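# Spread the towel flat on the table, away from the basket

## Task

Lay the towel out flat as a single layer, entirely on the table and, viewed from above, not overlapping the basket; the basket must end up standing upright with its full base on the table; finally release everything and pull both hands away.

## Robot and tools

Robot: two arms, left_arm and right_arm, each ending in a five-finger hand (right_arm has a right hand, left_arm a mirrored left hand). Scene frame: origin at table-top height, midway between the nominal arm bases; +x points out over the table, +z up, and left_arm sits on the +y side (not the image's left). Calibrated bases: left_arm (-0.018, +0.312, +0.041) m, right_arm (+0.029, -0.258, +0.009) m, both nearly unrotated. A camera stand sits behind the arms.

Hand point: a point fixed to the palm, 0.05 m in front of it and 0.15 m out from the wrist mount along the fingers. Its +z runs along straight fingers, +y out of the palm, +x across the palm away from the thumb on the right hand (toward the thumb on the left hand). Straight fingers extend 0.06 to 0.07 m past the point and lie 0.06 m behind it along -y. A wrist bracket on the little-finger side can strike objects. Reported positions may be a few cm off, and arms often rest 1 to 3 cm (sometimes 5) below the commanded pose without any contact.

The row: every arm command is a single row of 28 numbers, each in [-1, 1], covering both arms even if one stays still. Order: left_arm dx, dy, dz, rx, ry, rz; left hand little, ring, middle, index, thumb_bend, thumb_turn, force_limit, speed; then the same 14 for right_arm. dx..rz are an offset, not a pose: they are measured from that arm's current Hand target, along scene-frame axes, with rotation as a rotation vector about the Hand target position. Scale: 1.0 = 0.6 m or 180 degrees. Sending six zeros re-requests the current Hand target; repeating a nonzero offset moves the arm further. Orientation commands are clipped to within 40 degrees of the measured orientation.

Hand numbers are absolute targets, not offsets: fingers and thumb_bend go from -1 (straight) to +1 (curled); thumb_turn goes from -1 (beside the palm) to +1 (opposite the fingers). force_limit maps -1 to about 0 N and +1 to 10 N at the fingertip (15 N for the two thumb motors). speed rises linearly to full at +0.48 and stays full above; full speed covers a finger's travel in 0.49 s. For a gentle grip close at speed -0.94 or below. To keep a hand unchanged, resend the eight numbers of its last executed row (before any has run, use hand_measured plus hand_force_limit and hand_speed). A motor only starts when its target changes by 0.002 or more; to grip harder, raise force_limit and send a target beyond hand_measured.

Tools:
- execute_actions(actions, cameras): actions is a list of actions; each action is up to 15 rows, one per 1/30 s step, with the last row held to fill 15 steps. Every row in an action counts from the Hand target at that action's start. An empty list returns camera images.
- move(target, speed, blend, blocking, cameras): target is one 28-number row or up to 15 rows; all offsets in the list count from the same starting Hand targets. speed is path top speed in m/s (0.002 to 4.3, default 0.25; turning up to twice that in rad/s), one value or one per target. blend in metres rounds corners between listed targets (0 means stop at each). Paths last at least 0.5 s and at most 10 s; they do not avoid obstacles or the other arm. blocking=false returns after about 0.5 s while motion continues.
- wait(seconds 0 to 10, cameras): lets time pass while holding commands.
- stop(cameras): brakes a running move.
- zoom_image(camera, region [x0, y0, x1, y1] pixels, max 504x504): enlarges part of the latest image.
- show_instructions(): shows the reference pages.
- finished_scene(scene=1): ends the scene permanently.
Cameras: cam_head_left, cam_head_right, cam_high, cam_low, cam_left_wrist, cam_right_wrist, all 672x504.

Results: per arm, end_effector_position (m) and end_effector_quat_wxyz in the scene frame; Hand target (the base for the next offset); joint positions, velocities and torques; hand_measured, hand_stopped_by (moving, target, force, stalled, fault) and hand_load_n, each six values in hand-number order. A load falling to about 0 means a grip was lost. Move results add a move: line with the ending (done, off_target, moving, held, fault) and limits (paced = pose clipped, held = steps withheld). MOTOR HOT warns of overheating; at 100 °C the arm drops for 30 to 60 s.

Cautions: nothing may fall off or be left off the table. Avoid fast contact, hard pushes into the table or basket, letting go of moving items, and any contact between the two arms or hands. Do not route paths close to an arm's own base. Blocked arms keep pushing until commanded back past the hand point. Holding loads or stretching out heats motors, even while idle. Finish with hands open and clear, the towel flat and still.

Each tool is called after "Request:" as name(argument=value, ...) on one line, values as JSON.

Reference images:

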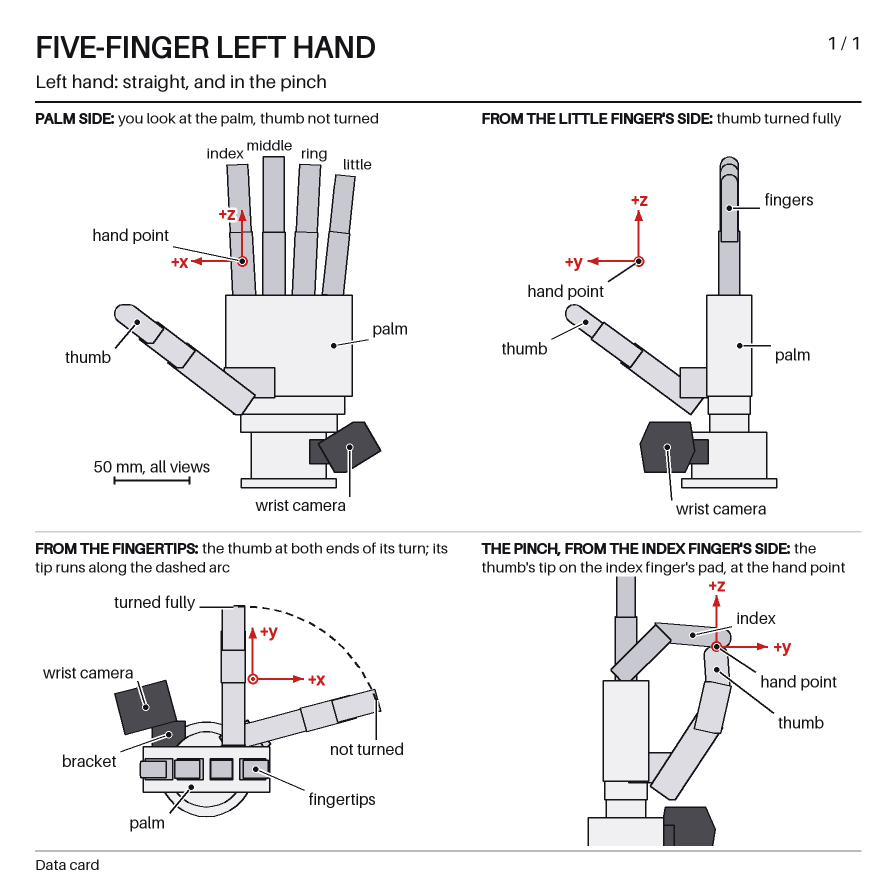

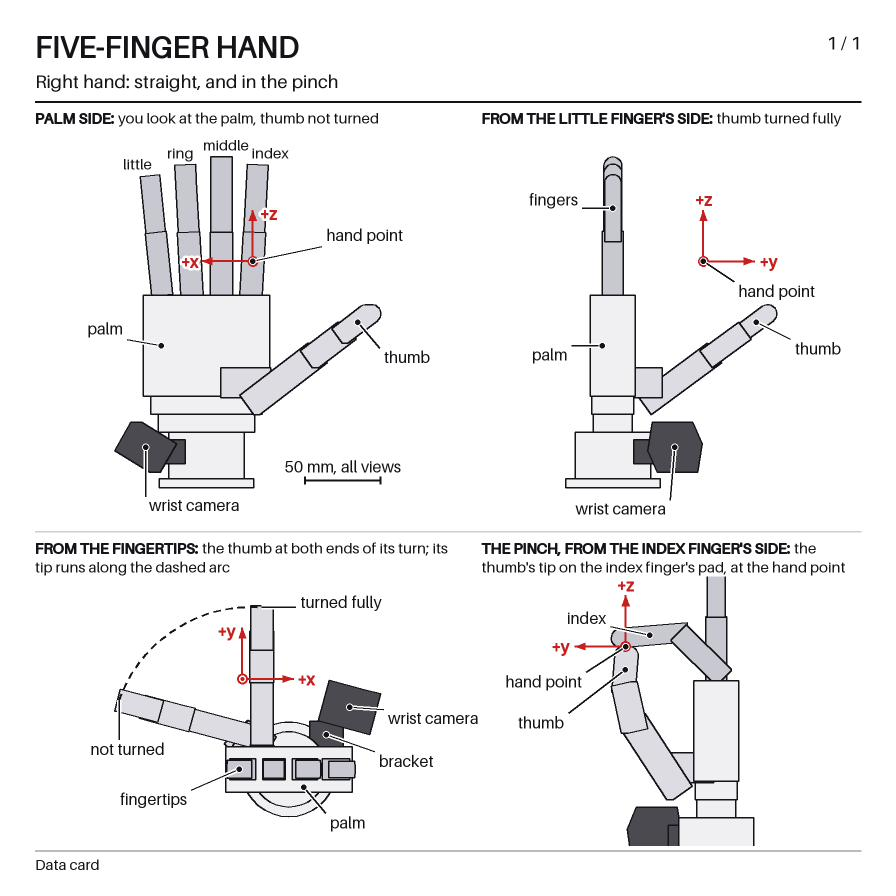

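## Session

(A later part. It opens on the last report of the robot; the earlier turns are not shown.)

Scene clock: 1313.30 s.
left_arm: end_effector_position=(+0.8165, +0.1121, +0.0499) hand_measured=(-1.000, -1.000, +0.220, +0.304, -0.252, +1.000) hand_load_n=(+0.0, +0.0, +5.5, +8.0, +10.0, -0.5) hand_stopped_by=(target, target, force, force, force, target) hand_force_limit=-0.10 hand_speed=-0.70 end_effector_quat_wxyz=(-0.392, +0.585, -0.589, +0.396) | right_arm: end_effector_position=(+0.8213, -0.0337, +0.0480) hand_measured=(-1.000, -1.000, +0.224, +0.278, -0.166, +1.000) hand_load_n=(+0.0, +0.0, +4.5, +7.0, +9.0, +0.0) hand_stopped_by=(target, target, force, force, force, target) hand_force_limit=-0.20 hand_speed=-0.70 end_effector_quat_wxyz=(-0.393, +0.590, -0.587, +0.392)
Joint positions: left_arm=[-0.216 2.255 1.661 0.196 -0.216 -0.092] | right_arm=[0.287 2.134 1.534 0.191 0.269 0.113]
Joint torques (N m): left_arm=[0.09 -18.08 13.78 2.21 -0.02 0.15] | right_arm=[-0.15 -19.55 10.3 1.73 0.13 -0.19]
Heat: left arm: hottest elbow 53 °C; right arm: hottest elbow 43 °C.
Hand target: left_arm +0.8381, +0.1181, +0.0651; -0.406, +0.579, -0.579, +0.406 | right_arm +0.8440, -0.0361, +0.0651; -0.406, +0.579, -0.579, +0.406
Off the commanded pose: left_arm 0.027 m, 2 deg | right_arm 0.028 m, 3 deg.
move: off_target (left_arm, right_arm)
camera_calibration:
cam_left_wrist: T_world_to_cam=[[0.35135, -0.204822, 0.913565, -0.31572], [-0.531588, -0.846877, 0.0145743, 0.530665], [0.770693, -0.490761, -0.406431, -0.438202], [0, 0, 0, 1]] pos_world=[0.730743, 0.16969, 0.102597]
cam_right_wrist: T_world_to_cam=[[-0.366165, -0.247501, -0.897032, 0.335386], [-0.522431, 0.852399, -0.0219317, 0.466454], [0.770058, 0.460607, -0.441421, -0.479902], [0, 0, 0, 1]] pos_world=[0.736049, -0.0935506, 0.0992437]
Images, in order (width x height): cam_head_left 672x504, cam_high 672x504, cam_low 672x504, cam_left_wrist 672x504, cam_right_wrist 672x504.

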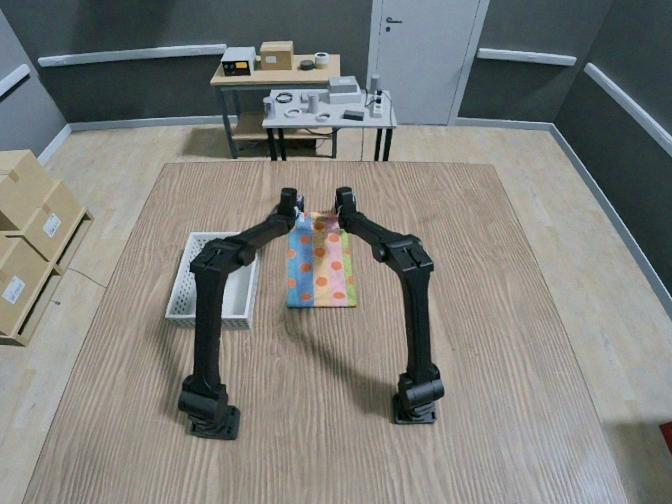

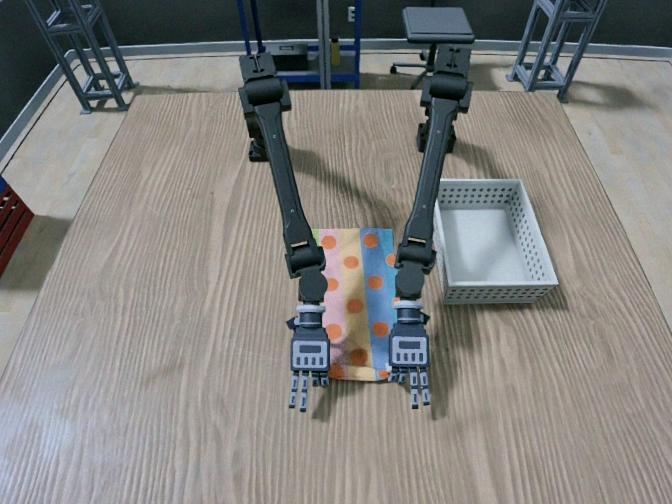

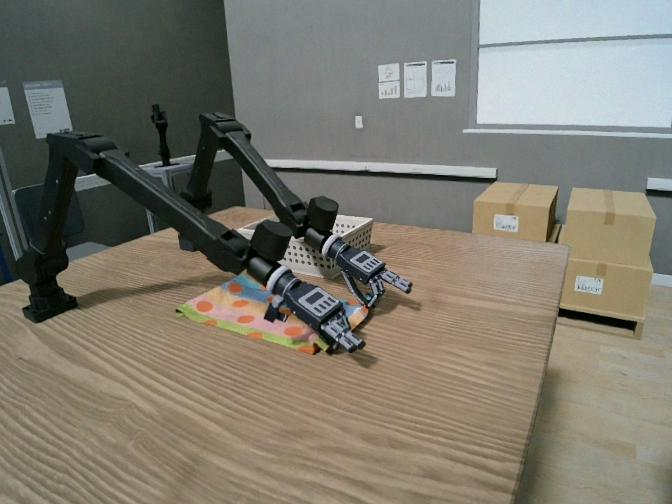

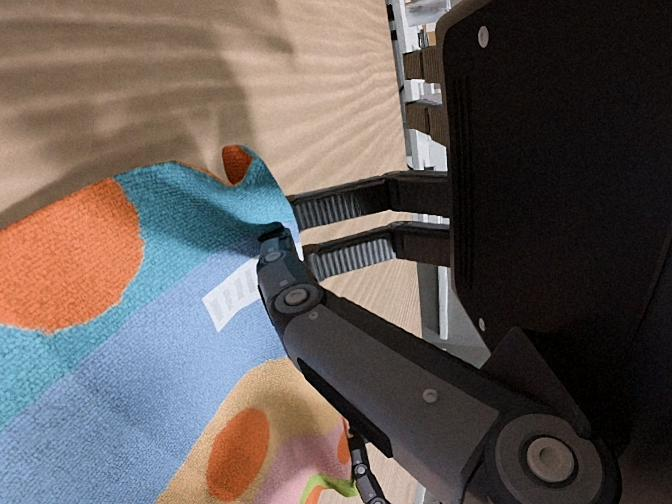

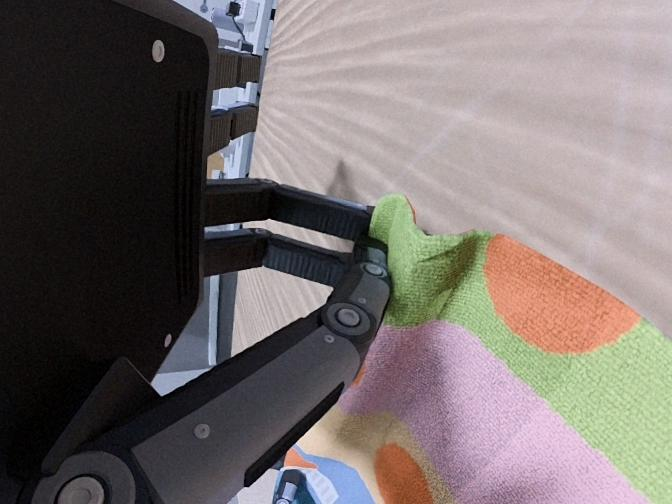

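Request:
move(target=[[0.01, 0.0, -0.05, 0, 0, 0, -1, -1, 0.5, 0.5, 0.0, 1, -0.1, -0.7, 0.01, 0.0, -0.05, 0, 0, 0, -1, -1, 0.5, 0.5, 0.0, 1, -0.2, -0.7]], speed=0.08, cameras=["cam_high","cam_low","cam_head_left", "cam_left_wrist", "cam_right_wrist"])

Request:
zoom_image(camera="cam_low", region=[160, 220, 420, 370])

Scene clock: 1329.77 s.
left_arm: end_effector_position=(+0.8247, +0.1108, +0.0303) hand_measured=(-1.000, -1.000, +0.220, +0.304, -0.252, +1.000) hand_load_n=(+0.0, +0.0, +5.5, +8.5, +10.0, -0.5) hand_stopped_by=(target, target, force, force, force, target) hand_force_limit=-0.10 hand_speed=-0.70 end_effector_quat_wxyz=(-0.394, +0.584, -0.588, +0.398) | right_arm: end_effector_position=(+0.8318, -0.0324, +0.0338) hand_measured=(-1.000, -1.000, +0.224, +0.278, -0.166, +1.000) hand_load_n=(+0.0, +0.0, +4.5, +7.0, +9.0, +0.0) hand_stopped_by=(target, target, force, force, force, target) hand_force_limit=-0.20 hand_speed=-0.70 end_effector_quat_wxyz=(-0.400, +0.584, -0.584, +0.397)
Joint positions: left_arm=[-0.216 2.304 1.687 0.226 -0.216 -0.09] | right_arm=[0.285 2.179 1.554 0.237 0.268 0.112]
Joint torques (N m): left_arm=[0.26 -17.61 13.23 2.58 0.05 0.15] | right_arm=[0.09 -18.55 9.77 1.66 0.05 -0.15]
Heat: left arm: hottest elbow 54 °C; right arm: hottest elbow 45 °C.
Hand target: left_arm +0.8441, +0.1180, +0.0350; -0.406, +0.579, -0.579, +0.406 | right_arm +0.8498, -0.0363, +0.0348; -0.406, +0.579, -0.579, +0.406
Off the commanded pose: left_arm 0.021 m, 2 deg | right_arm 0.019 m, 1 deg.
move: off_target (left_arm, right_arm)
camera_calibration:
cam_left_wrist: T_world_to_cam=[[0.344474, -0.204793, 0.916187, -0.295379], [-0.531938, -0.846715, 0.0107375, 0.534591], [0.77355, -0.491054, -0.400608, -0.455481], [0, 0, 0, 1]] pos_world=[0.738457, 0.168489, 0.0824125]
cam_right_wrist: T_world_to_cam=[[-0.34713, -0.24193, -0.906074, 0.311485], [-0.520905, 0.853147, -0.0282317, 0.469434], [0.779845, 0.462179, -0.422176, -0.503674], [0, 0, 0, 1]] pos_world=[0.745444, -0.0923517, 0.0828419]
Images, in order (width x height): cam_head_left 672x504, cam_high 672x504, cam_low 672x504, cam_left_wrist 672x504, cam_right_wrist 672x504.

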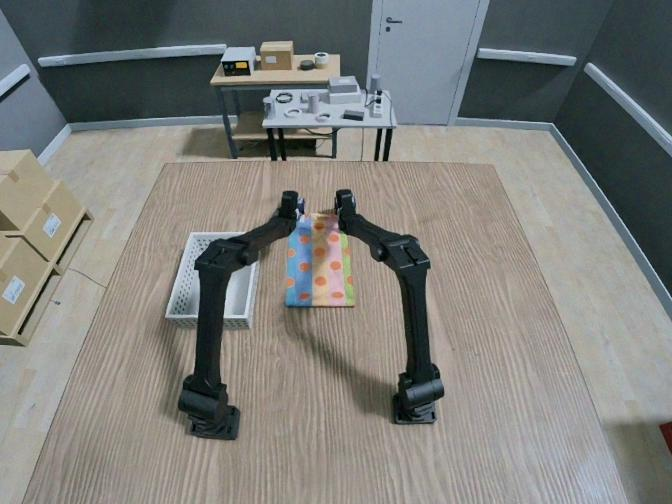

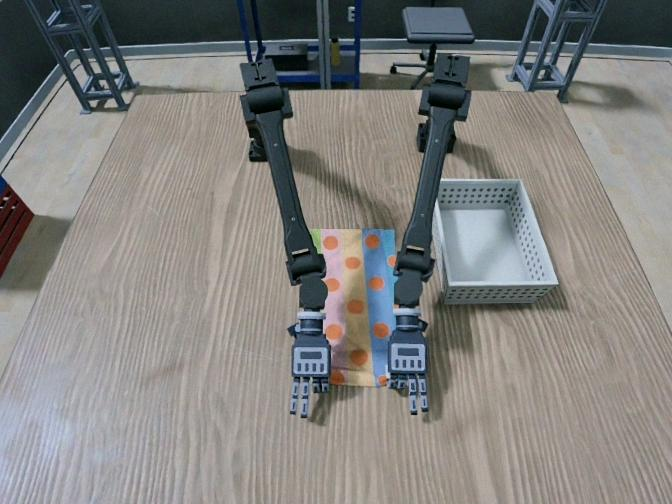

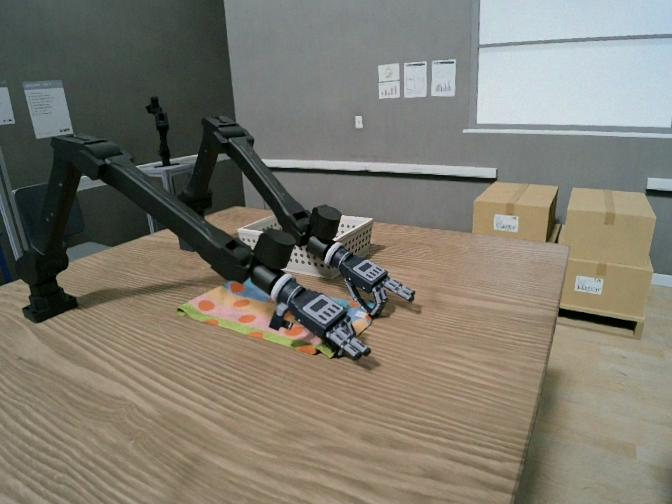

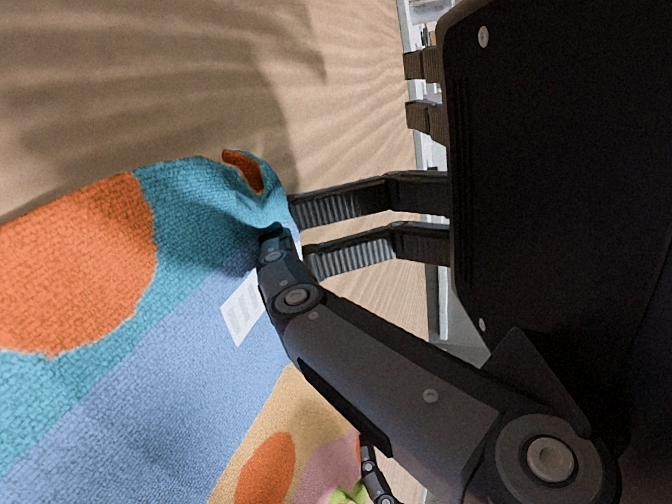

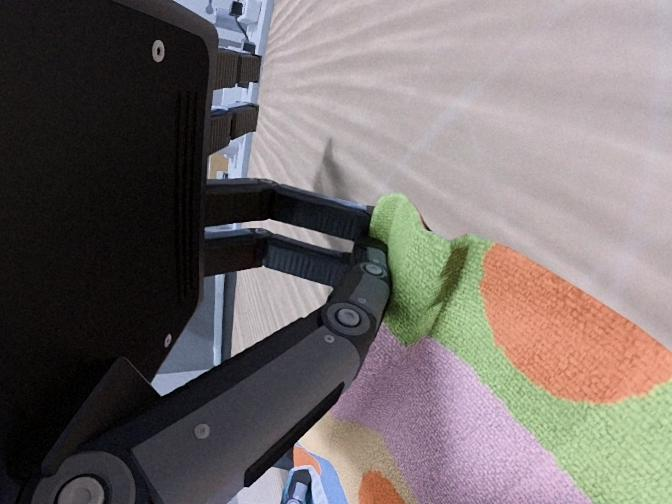

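Scaled by 1.938 from the camera's 672x504 image, which has a finer 960x720 frame.

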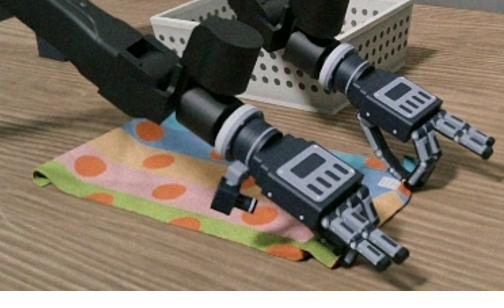

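Request:
move(target=[[0.02, 0.01, -0.02, 0, 0, 0, -1, -1, 0.5, 0.5, 0.0, 1, -0.1, -0.7, 0.02, -0.01, -0.02, 0, 0, 0, -1, -1, 0.5, 0.5, 0.0, 1, -0.2, -0.7]], speed=0.05, cameras=["cam_high","cam_low","cam_head_left", "cam_left_wrist", "cam_right_wrist"])

Request:
zoom_image(camera="cam_high", region=[270, 210, 450, 430])

Scene clock: 1343.73 s.
left_arm: end_effector_position=(+0.8397, +0.1125, +0.0292) hand_measured=(-1.000, -1.000, +0.220, +0.304, -0.252, +1.000) hand_load_n=(+0.0, +0.0, +5.5, +8.5, +9.5, -0.5) hand_stopped_by=(target, target, force, force, force, target) hand_force_limit=-0.10 hand_speed=-0.70 end_effector_quat_wxyz=(-0.396, +0.581, -0.584, +0.406) | right_arm: end_effector_position=(+0.8459, -0.0329, +0.0338) hand_measured=(-1.000, -1.000, +0.224, +0.278, -0.166, +1.000) hand_load_n=(+0.0, +0.0, +3.5, +6.5, +9.0, +0.0) hand_stopped_by=(target, target, force, force, force, target) hand_force_limit=-0.20 hand_speed=-0.70 end_effector_quat_wxyz=(-0.409, +0.580, -0.581, +0.398)
Joint positions: left_arm=[-0.207 2.338 1.739 0.226 -0.204 -0.089] | right_arm=[0.277 2.208 1.595 0.244 0.254 0.11]
Joint torques (N m): left_arm=[0.5 -17.32 13.01 2.47 -0.02 0.17] | right_arm=[-0.5 -18.08 9.5 1.52 0.11 -0.22]
Heat: left arm: hottest elbow 54 °C; right arm: hottest elbow 46 °C.
Hand target: left_arm +0.8561, +0.1242, +0.0231; -0.406, +0.579, -0.579, +0.406 | right_arm +0.8619, -0.0423, +0.0228; -0.406, +0.579, -0.579, +0.406
Off the commanded pose: left_arm 0.021 m, 1 deg | right_arm 0.022 m, 1 deg.
move: off_target (left_arm, right_arm)
camera_calibration:
cam_left_wrist: T_world_to_cam=[[0.329484, -0.199014, 0.922948, -0.287375], [-0.53491, -0.844864, 0.00878099, 0.546391], [0.778018, -0.496587, -0.384824, -0.470343], [0, 0, 0, 1]] pos_world=[0.752891, 0.170868, 0.0794352]
cam_right_wrist: T_world_to_cam=[[-0.330548, -0.235571, -0.913917, 0.30272], [-0.524579, 0.850847, -0.0295827, 0.480253], [0.784573, 0.469643, -0.404821, -0.518808], [0, 0, 0, 1]] pos_world=[0.759037, -0.0936551, 0.0808432]
Images, in order (width x height): cam_head_left 672x504, cam_high 672x504, cam_low 672x504, cam_left_wrist 672x504, cam_right_wrist 672x504.

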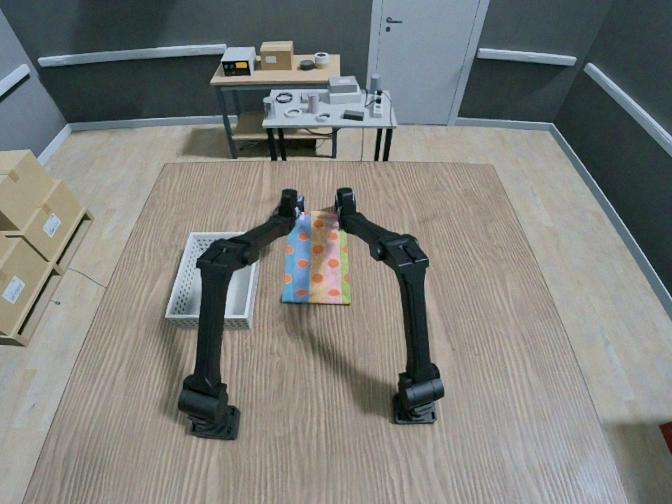

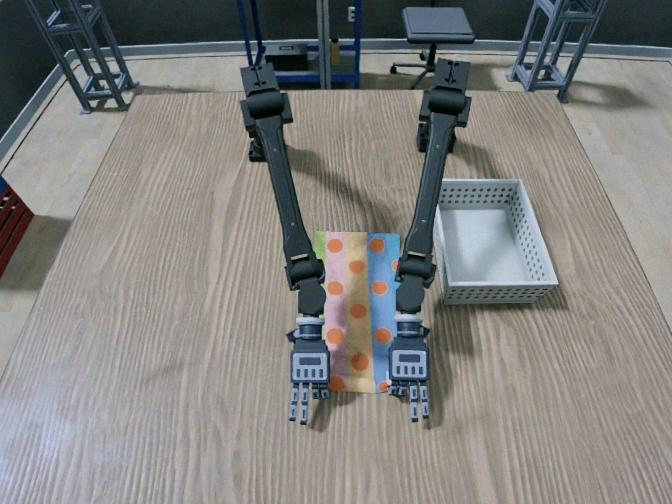

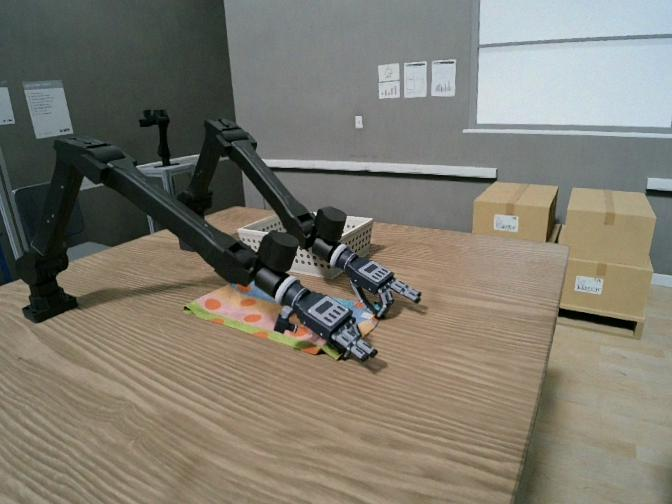

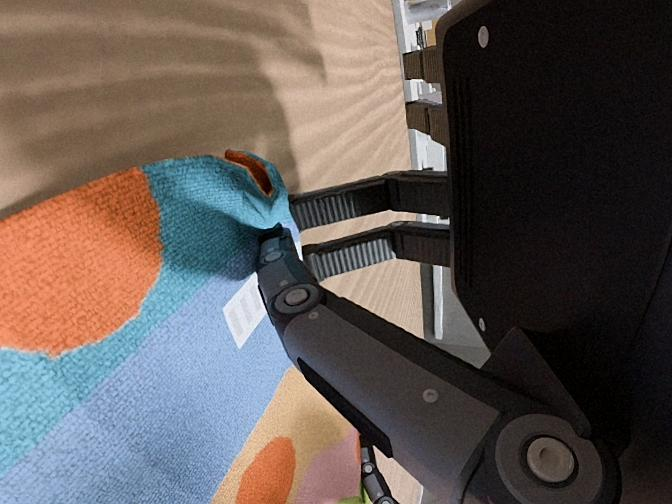

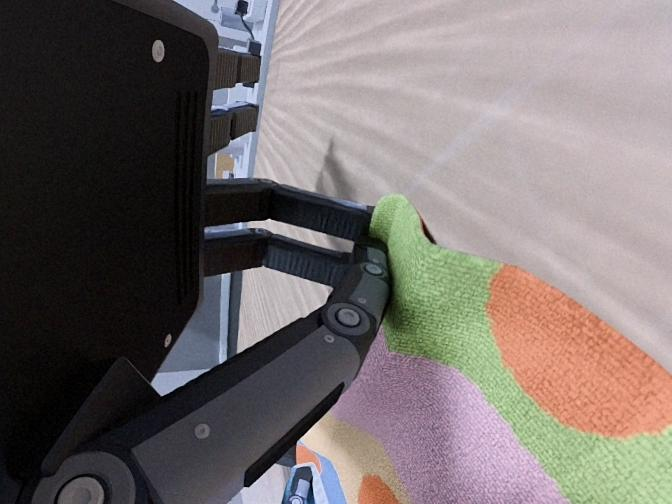

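Scaled by 2.291 from the camera's 672x504 image, which has a finer 960x720 frame.

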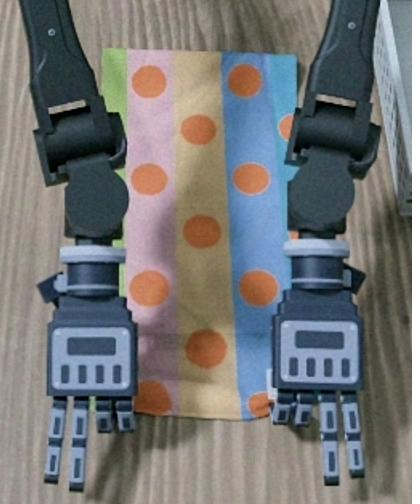

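Request:
move(target=[[0, 0, 0, 0, 0, 0, -1, -1, -0.15, -0.15, -0.25, 1, -0.1, -0.3, 0, 0, 0, 0, 0, 0, -1, -1, -0.15, -0.15, -0.166, 1, -0.2, -0.3]], speed=0.05, cameras=["cam_high","cam_low","cam_left_wrist", "cam_right_wrist"])

Scene clock: 1355.03 s.
left_arm: end_effector_position=(+0.8410, +0.1145, +0.0289) hand_measured=(-1.000, -1.000, -0.150, -0.150, -0.250, +1.000) hand_load_n=(+0.0, +0.0, +0.0, +0.0, +0.0, +0.0) hand_stopped_by=(target, target, target, target, force, target) hand_force_limit=-0.10 hand_speed=-0.30 end_effector_quat_wxyz=(-0.397, +0.581, -0.584, +0.406) | right_arm: end_effector_position=(+0.8475, -0.0341, +0.0346) hand_measured=(-1.000, -1.000, -0.150, -0.150, -0.166, +1.000) hand_load_n=(+0.0, +0.0, -0.5, +0.0, +0.5, +0.0) hand_stopped_by=(target, target, target, target, target, target) hand_force_limit=-0.20 hand_speed=-0.30 end_effector_quat_wxyz=(-0.410, +0.580, -0.580, +0.400)
Joint positions: left_arm=[-0.204 2.34 1.741 0.227 -0.202 -0.086] | right_arm=[0.275 2.209 1.598 0.248 0.253 0.107]
Joint torques (N m): left_arm=[0.32 -17.49 12.83 2.39 -0.05 0.14] | right_arm=[-0.5 -18.26 9.43 1.5 0.14 -0.17]
Heat: left arm: hottest elbow 54 °C; right arm: hottest elbow 46 °C.
Hand target: left_arm +0.8560, +0.1241, +0.0227; -0.406, +0.579, -0.580, +0.406 | right_arm +0.8619, -0.0420, +0.0230; -0.406, +0.579, -0.579, +0.406
Off the commanded pose: left_arm 0.019 m, 1 deg | right_arm 0.020 m, 1 deg.
move: off_target (left_arm, right_arm)
camera_calibration:
cam_left_wrist: T_world_to_cam=[[0.327997, -0.200298, 0.9232, -0.285798], [-0.534398, -0.845208, 0.00648629, 0.548501], [0.778997, -0.495484, -0.384265, -0.471419], [0, 0, 0, 1]] pos_world=[0.754093, 0.172772, 0.0791409]
cam_right_wrist: T_world_to_cam=[[-0.326987, -0.236862, -0.914864, 0.300602], [-0.524351, 0.850867, -0.0328815, 0.482119], [0.786216, 0.468958, -0.402422, -0.520651], [0, 0, 0, 1]] pos_world=[0.760436, -0.0948548, 0.0813413]
Images, in order (width x height): cam_high 672x504, cam_low 672x504, cam_left_wrist 672x504, cam_right_wrist 672x504.

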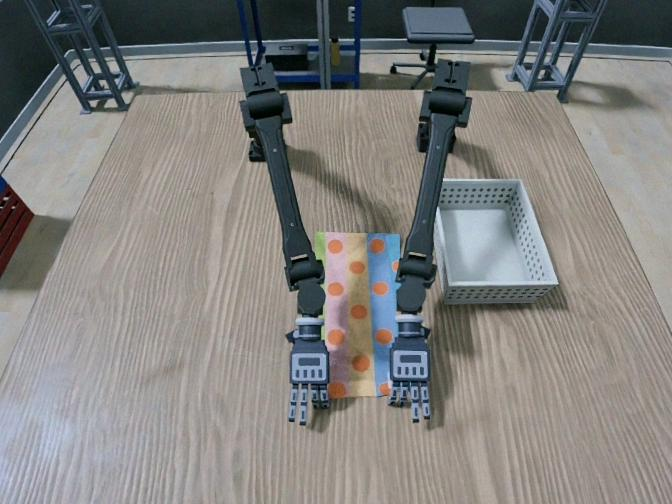

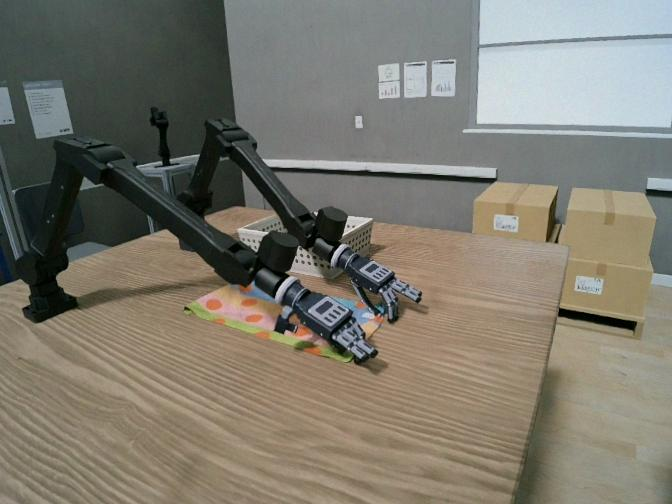

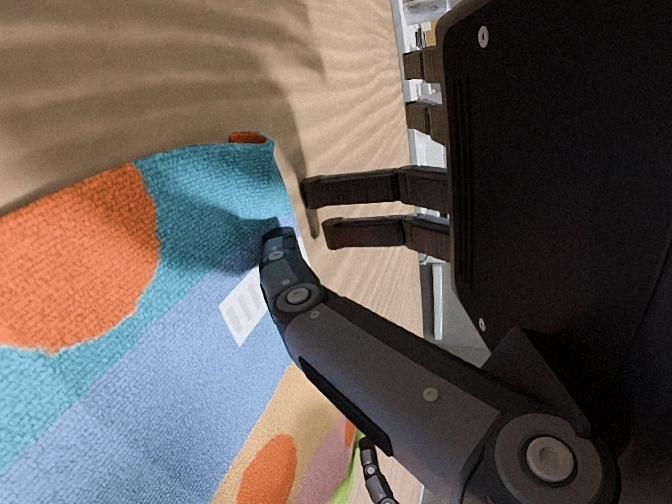

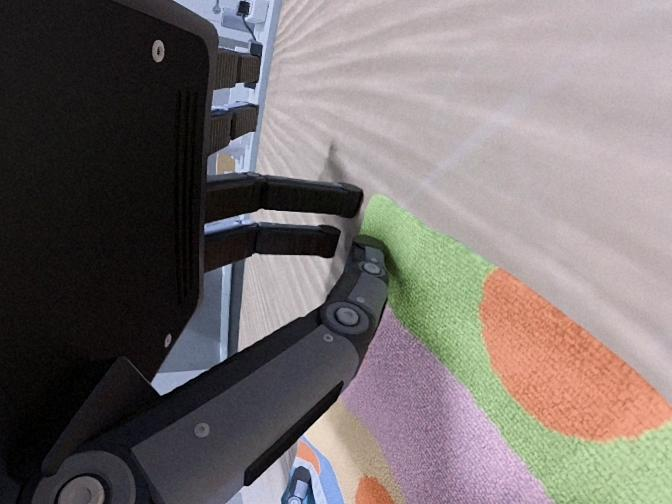

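Request:
move(target=[[0, 0, 0.2, 0, 0, 0, -1, -1, -0.15, -0.15, -0.25, 1, -0.1, -0.3, 0, 0, 0.2, 0, 0, 0, -1, -1, -0.15, -0.15, -0.166, 1, -0.2, -0.3], [-0.25, 0.15, 0.35, 0, 0, 0, -1, -1, -0.15, -0.15, -0.25, 1, -0.1, -0.3, -0.25, -0.2, 0.35, 0, 0, 0, -1, -1, -0.15, -0.15, -0.166, 1, -0.2, -0.3]], speed=0.2, blend=0.03, cameras=["all"])

Request:
zoom_image(camera="cam_high", region=[280, 210, 440, 410])

Request:
zoom_image(camera="cam_low", region=[160, 250, 400, 380])

Scene clock: 1366.07 s.
left_arm: end_effector_position=(+0.7036, +0.2123, +0.2215) hand_measured=(-1.000, -1.000, -0.150, -0.150, -0.250, +1.000) hand_load_n=(-0.5, +0.0, +0.0, +0.0, -0.5, +0.0) hand_stopped_by=(target, target, target, target, force, target) hand_force_limit=-0.10 hand_speed=-0.30 end_effector_quat_wxyz=(-0.399, +0.585, -0.582, +0.400) | right_arm: end_effector_position=(+0.7155, -0.1608, +0.2403) hand_measured=(-1.000, -1.000, -0.150, -0.150, -0.166, +1.000) hand_load_n=(+0.0, +0.0, +0.0, +0.0, +0.0, +0.0) hand_stopped_by=(target, target, target, target, target, target) hand_force_limit=-0.20 hand_speed=-0.30 end_effector_quat_wxyz=(-0.413, +0.572, -0.579, +0.409)
Joint positions: left_arm=[-0.096 1.734 1.304 0.057 -0.115 -0.049] | right_arm=[0.118 1.593 1.238 0.021 0.121 0.053]
Joint torques (N m): left_arm=[-0.5 -15.03 10.62 2.29 0.18 0.12] | right_arm=[0.32 -14.21 6.93 1.03 -0.05 -0.14]
Heat: left arm: hottest elbow 53 °C; right arm: hottest elbow 45 °C.
Hand target: left_arm +0.7060, +0.2141, +0.2328; -0.406, +0.579, -0.579, +0.406 | right_arm +0.7119, -0.1620, +0.2330; -0.406, +0.579, -0.579, +0.406
Off the commanded pose: left_arm 0.012 m, 1 deg | right_arm 0.008 m, 1 deg.
move: off_target (left_arm)
camera_calibration:
cam_left_wrist: T_world_to_cam=[[0.336661, -0.199335, 0.920285, -0.404603], [-0.522818, -0.852419, 0.00662281, 0.549729], [0.783148, -0.483371, -0.391192, -0.245856], [0, 0, 0, 1]] pos_world=[0.616164, 0.269107, 0.272532]
cam_right_wrist: T_world_to_cam=[[-0.311339, -0.23261, -0.921391, 0.406656], [-0.511952, 0.857907, -0.0435935, 0.522285], [0.800608, 0.458135, -0.386185, -0.290589], [0, 0, 0, 1]] pos_world=[0.62664, -0.220351, 0.285236]

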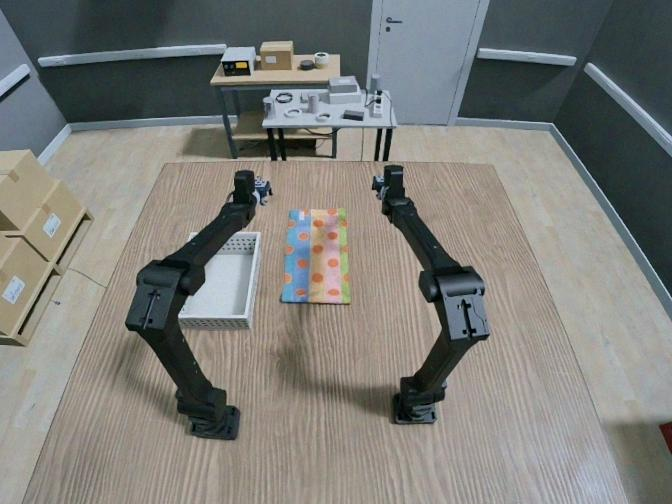

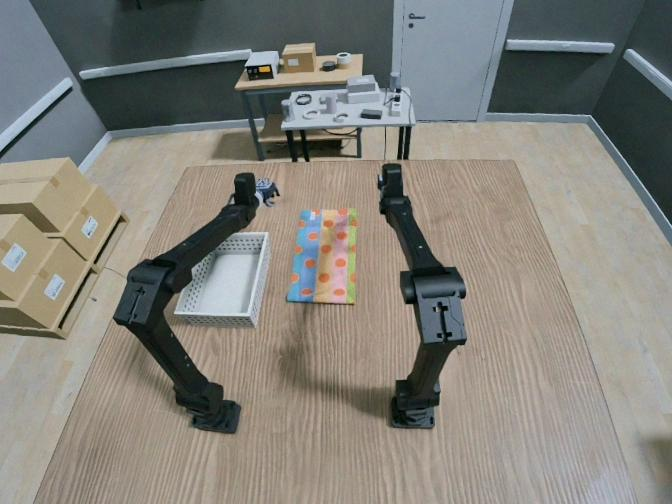

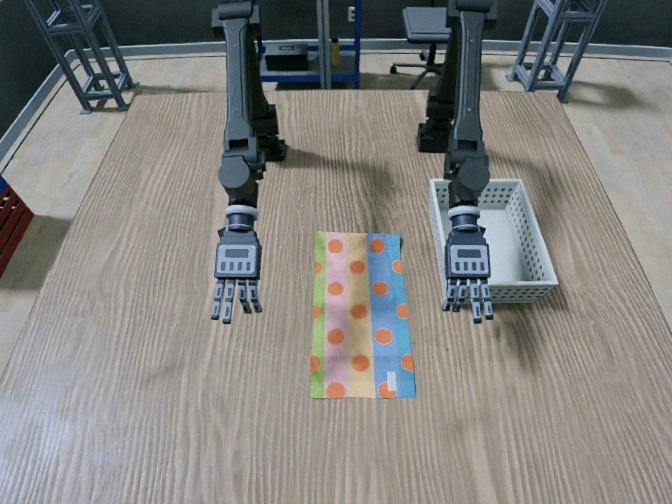

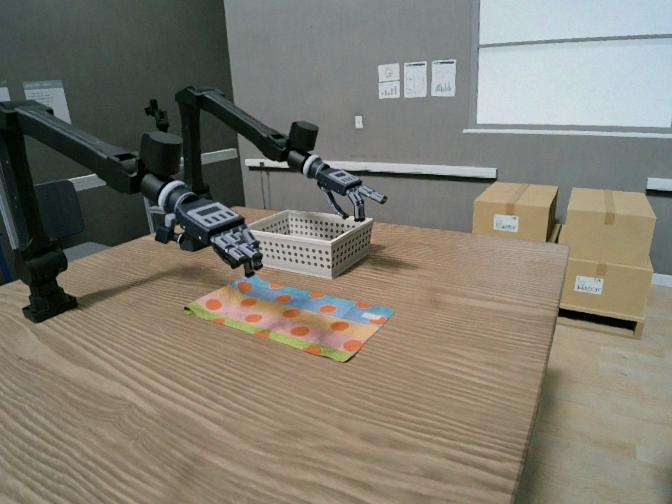

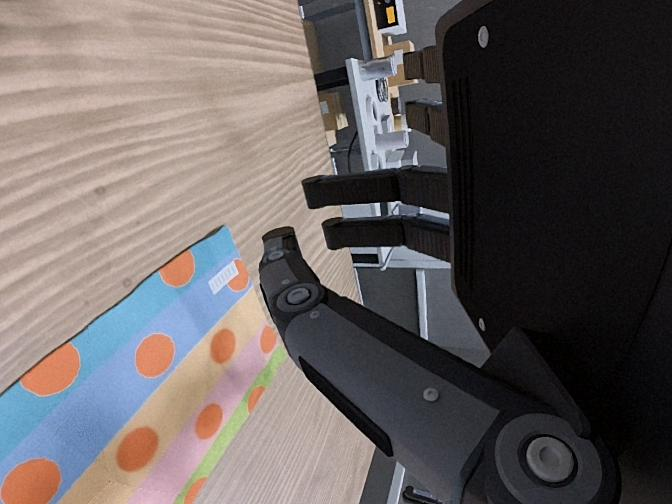

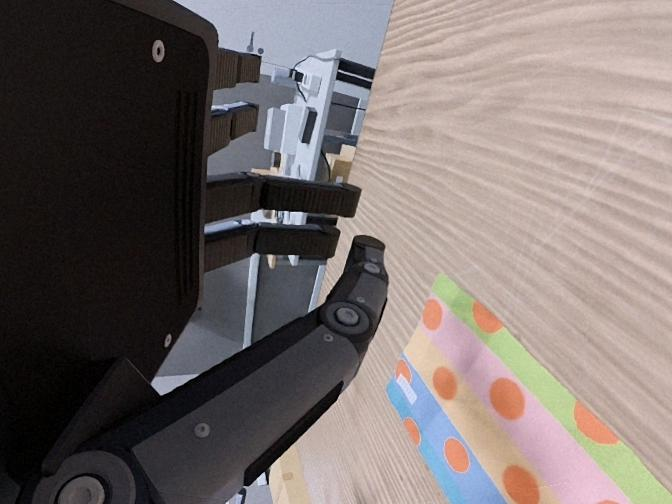

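Scaled by 2.520 from the camera's 672x504 image, which has a finer 960x720 frame.

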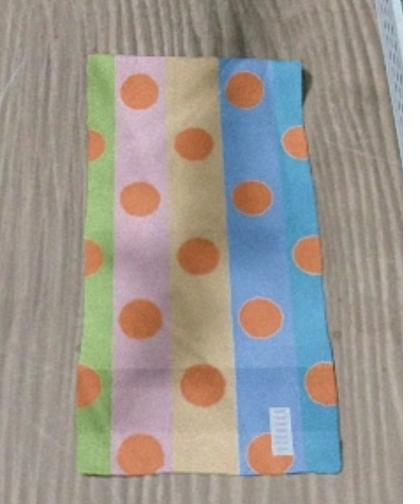

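Scaled by 2.100 from the camera's 672x504 image, which has a finer 960x720 frame.

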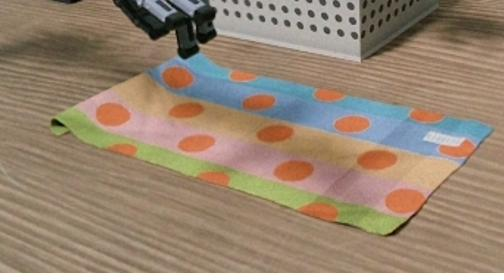

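Request:
zoom_image(camera="cam_low", region=[175, 265, 275, 340])

Request:
zoom_image(camera="cam_head_left", region=[265, 190, 365, 315])

Request:
zoom_image(camera="cam_high", region=[300, 220, 420, 280])

Scaled by 5.040 from the camera's 672x504 image, which has a finer 960x720 frame.

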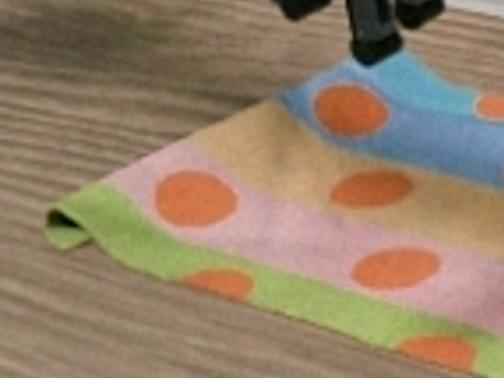

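Scaled by 4.032 from the camera's 672x504 image, which has a finer 960x720 frame.

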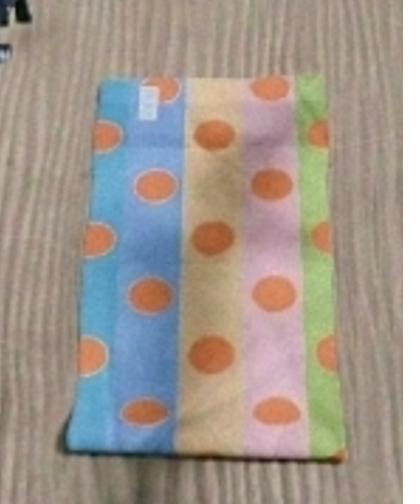

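Scaled by 4.200 from the camera's 672x504 image, which has a finer 960x720 frame.

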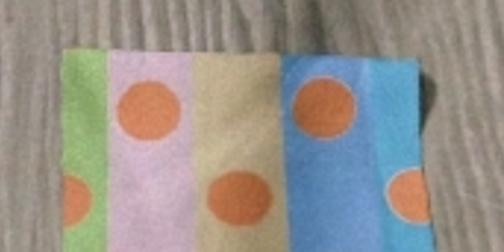

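Request:
move(target=[[0.243, -0.153, -0.2, 0, 0, 0, -1, -1, -0.15, -0.15, -0.3, 1, 0, 0, 0.247, 0.197, -0.2, 0, 0, 0, -1, -1, -0.15, -0.15, -0.3, 1, 0, 0], [0.243, -0.153, -0.27, 0, 0, 0, -1, -1, -0.15, -0.15, -0.3, 1, 0, 0, 0.247, 0.197, -0.27, 0, 0, 0, -1, -1, -0.15, -0.15, -0.3, 1, 0, 0]], speed=0.15, blend=0.01, cameras=["cam_high", "cam_low", "cam_left_wrist", "cam_right_wrist"])

Request:
zoom_image(camera="cam_high", region=[280, 300, 460, 440])

Scene clock: 1440.47 s.
left_arm: end_effector_position=(+0.8351, +0.1295, +0.0522) hand_measured=(-1.000, -1.000, -0.150, -0.150, -0.300, +1.000) hand_load_n=(+0.0, +0.0, +0.0, +0.0, +0.0, +0.0) hand_stopped_by=(target, target, target, target, target, target) hand_force_limit=0.00 hand_speed=0.00 end_effector_quat_wxyz=(-0.396, +0.584, -0.594, +0.387) | right_arm: end_effector_position=(+0.8443, -0.0515, +0.0534) hand_measured=(-1.000, -1.000, -0.150, -0.150, -0.300, +1.000) hand_load_n=(+0.0, +0.0, +0.0, +0.0, +0.0, +0.0) hand_stopped_by=(target, target, target, target, target, target) hand_force_limit=0.00 hand_speed=0.00 end_effector_quat_wxyz=(-0.387, +0.593, -0.583, +0.398)
Joint positions: left_arm=[-0.19 2.285 1.733 0.145 -0.203 -0.067] | right_arm=[0.256 2.166 1.609 0.15 0.249 0.084]
Joint torques (N m): left_arm=[-1.14 -19.37 12.89 2.81 -0.16 -0.03] | right_arm=[0.67 -20.89 9.54 1.91 0.26 0.09]
Heat: left arm: hottest elbow 46 °C; right arm: hottest elbow 38 °C.
Hand target: left_arm +0.8518, +0.1221, +0.0711; -0.406, +0.579, -0.579, +0.406 | right_arm +0.8601, -0.0440, +0.0707; -0.406, +0.579, -0.579, +0.406
Off the commanded pose: left_arm 0.026 m, 3 deg | right_arm 0.025 m, 3 deg.
move: off_target (left_arm, right_arm)
camera_calibration:
cam_left_wrist: T_world_to_cam=[[0.360693, -0.221306, 0.906049, -0.326048], [-0.528005, -0.849237, 0.00276632, 0.553241], [0.768838, -0.479396, -0.423165, -0.442099], [0, 0, 0, 1]] pos_world=[0.74962, 0.185735, 0.106804]
cam_right_wrist: T_world_to_cam=[[-0.365944, -0.263387, -0.892587, 0.343044], [-0.521074, 0.852666, -0.0379767, 0.49345], [0.771082, 0.451207, -0.449272, -0.488133], [0, 0, 0, 1]] pos_world=[0.75905, -0.110146, 0.105631]
Images, in order (width x height): cam_high 672x504, cam_low 672x504, cam_left_wrist 672x504, cam_right_wrist 672x504.

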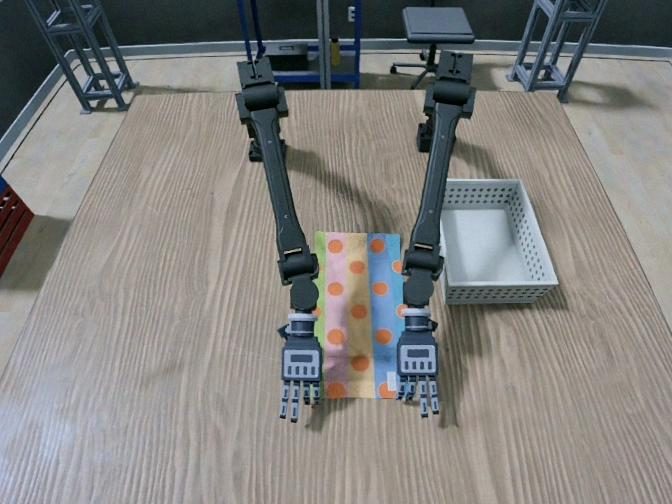

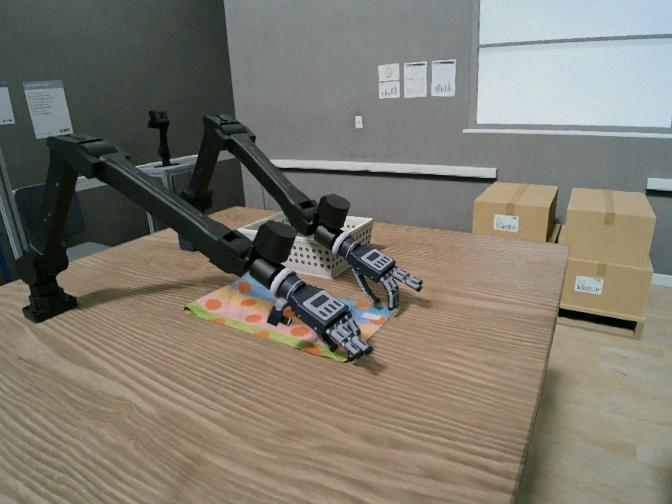

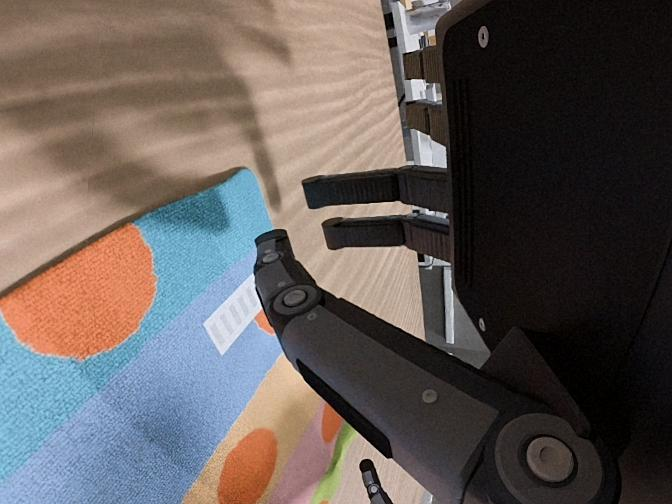

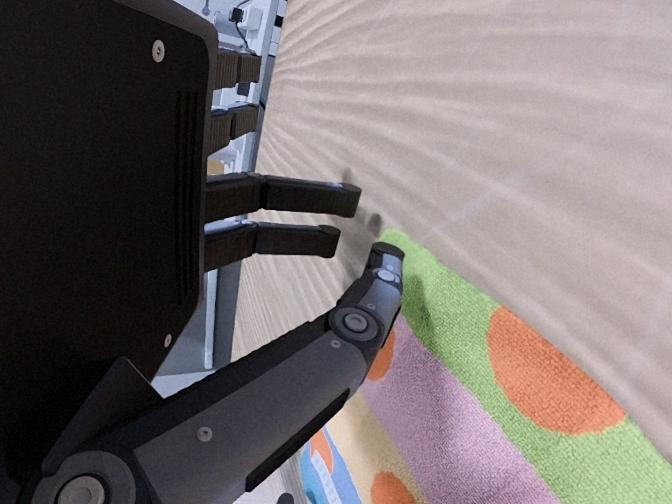

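Scaled by 2.800 from the camera's 672x504 image, which has a finer 960x720 frame.

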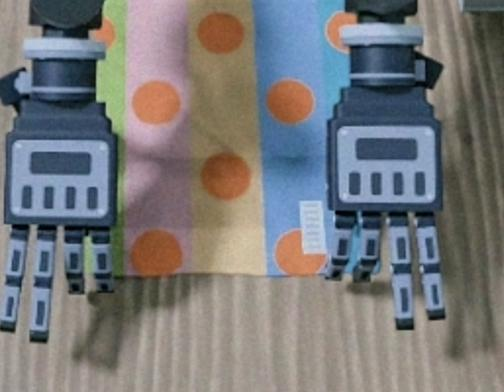

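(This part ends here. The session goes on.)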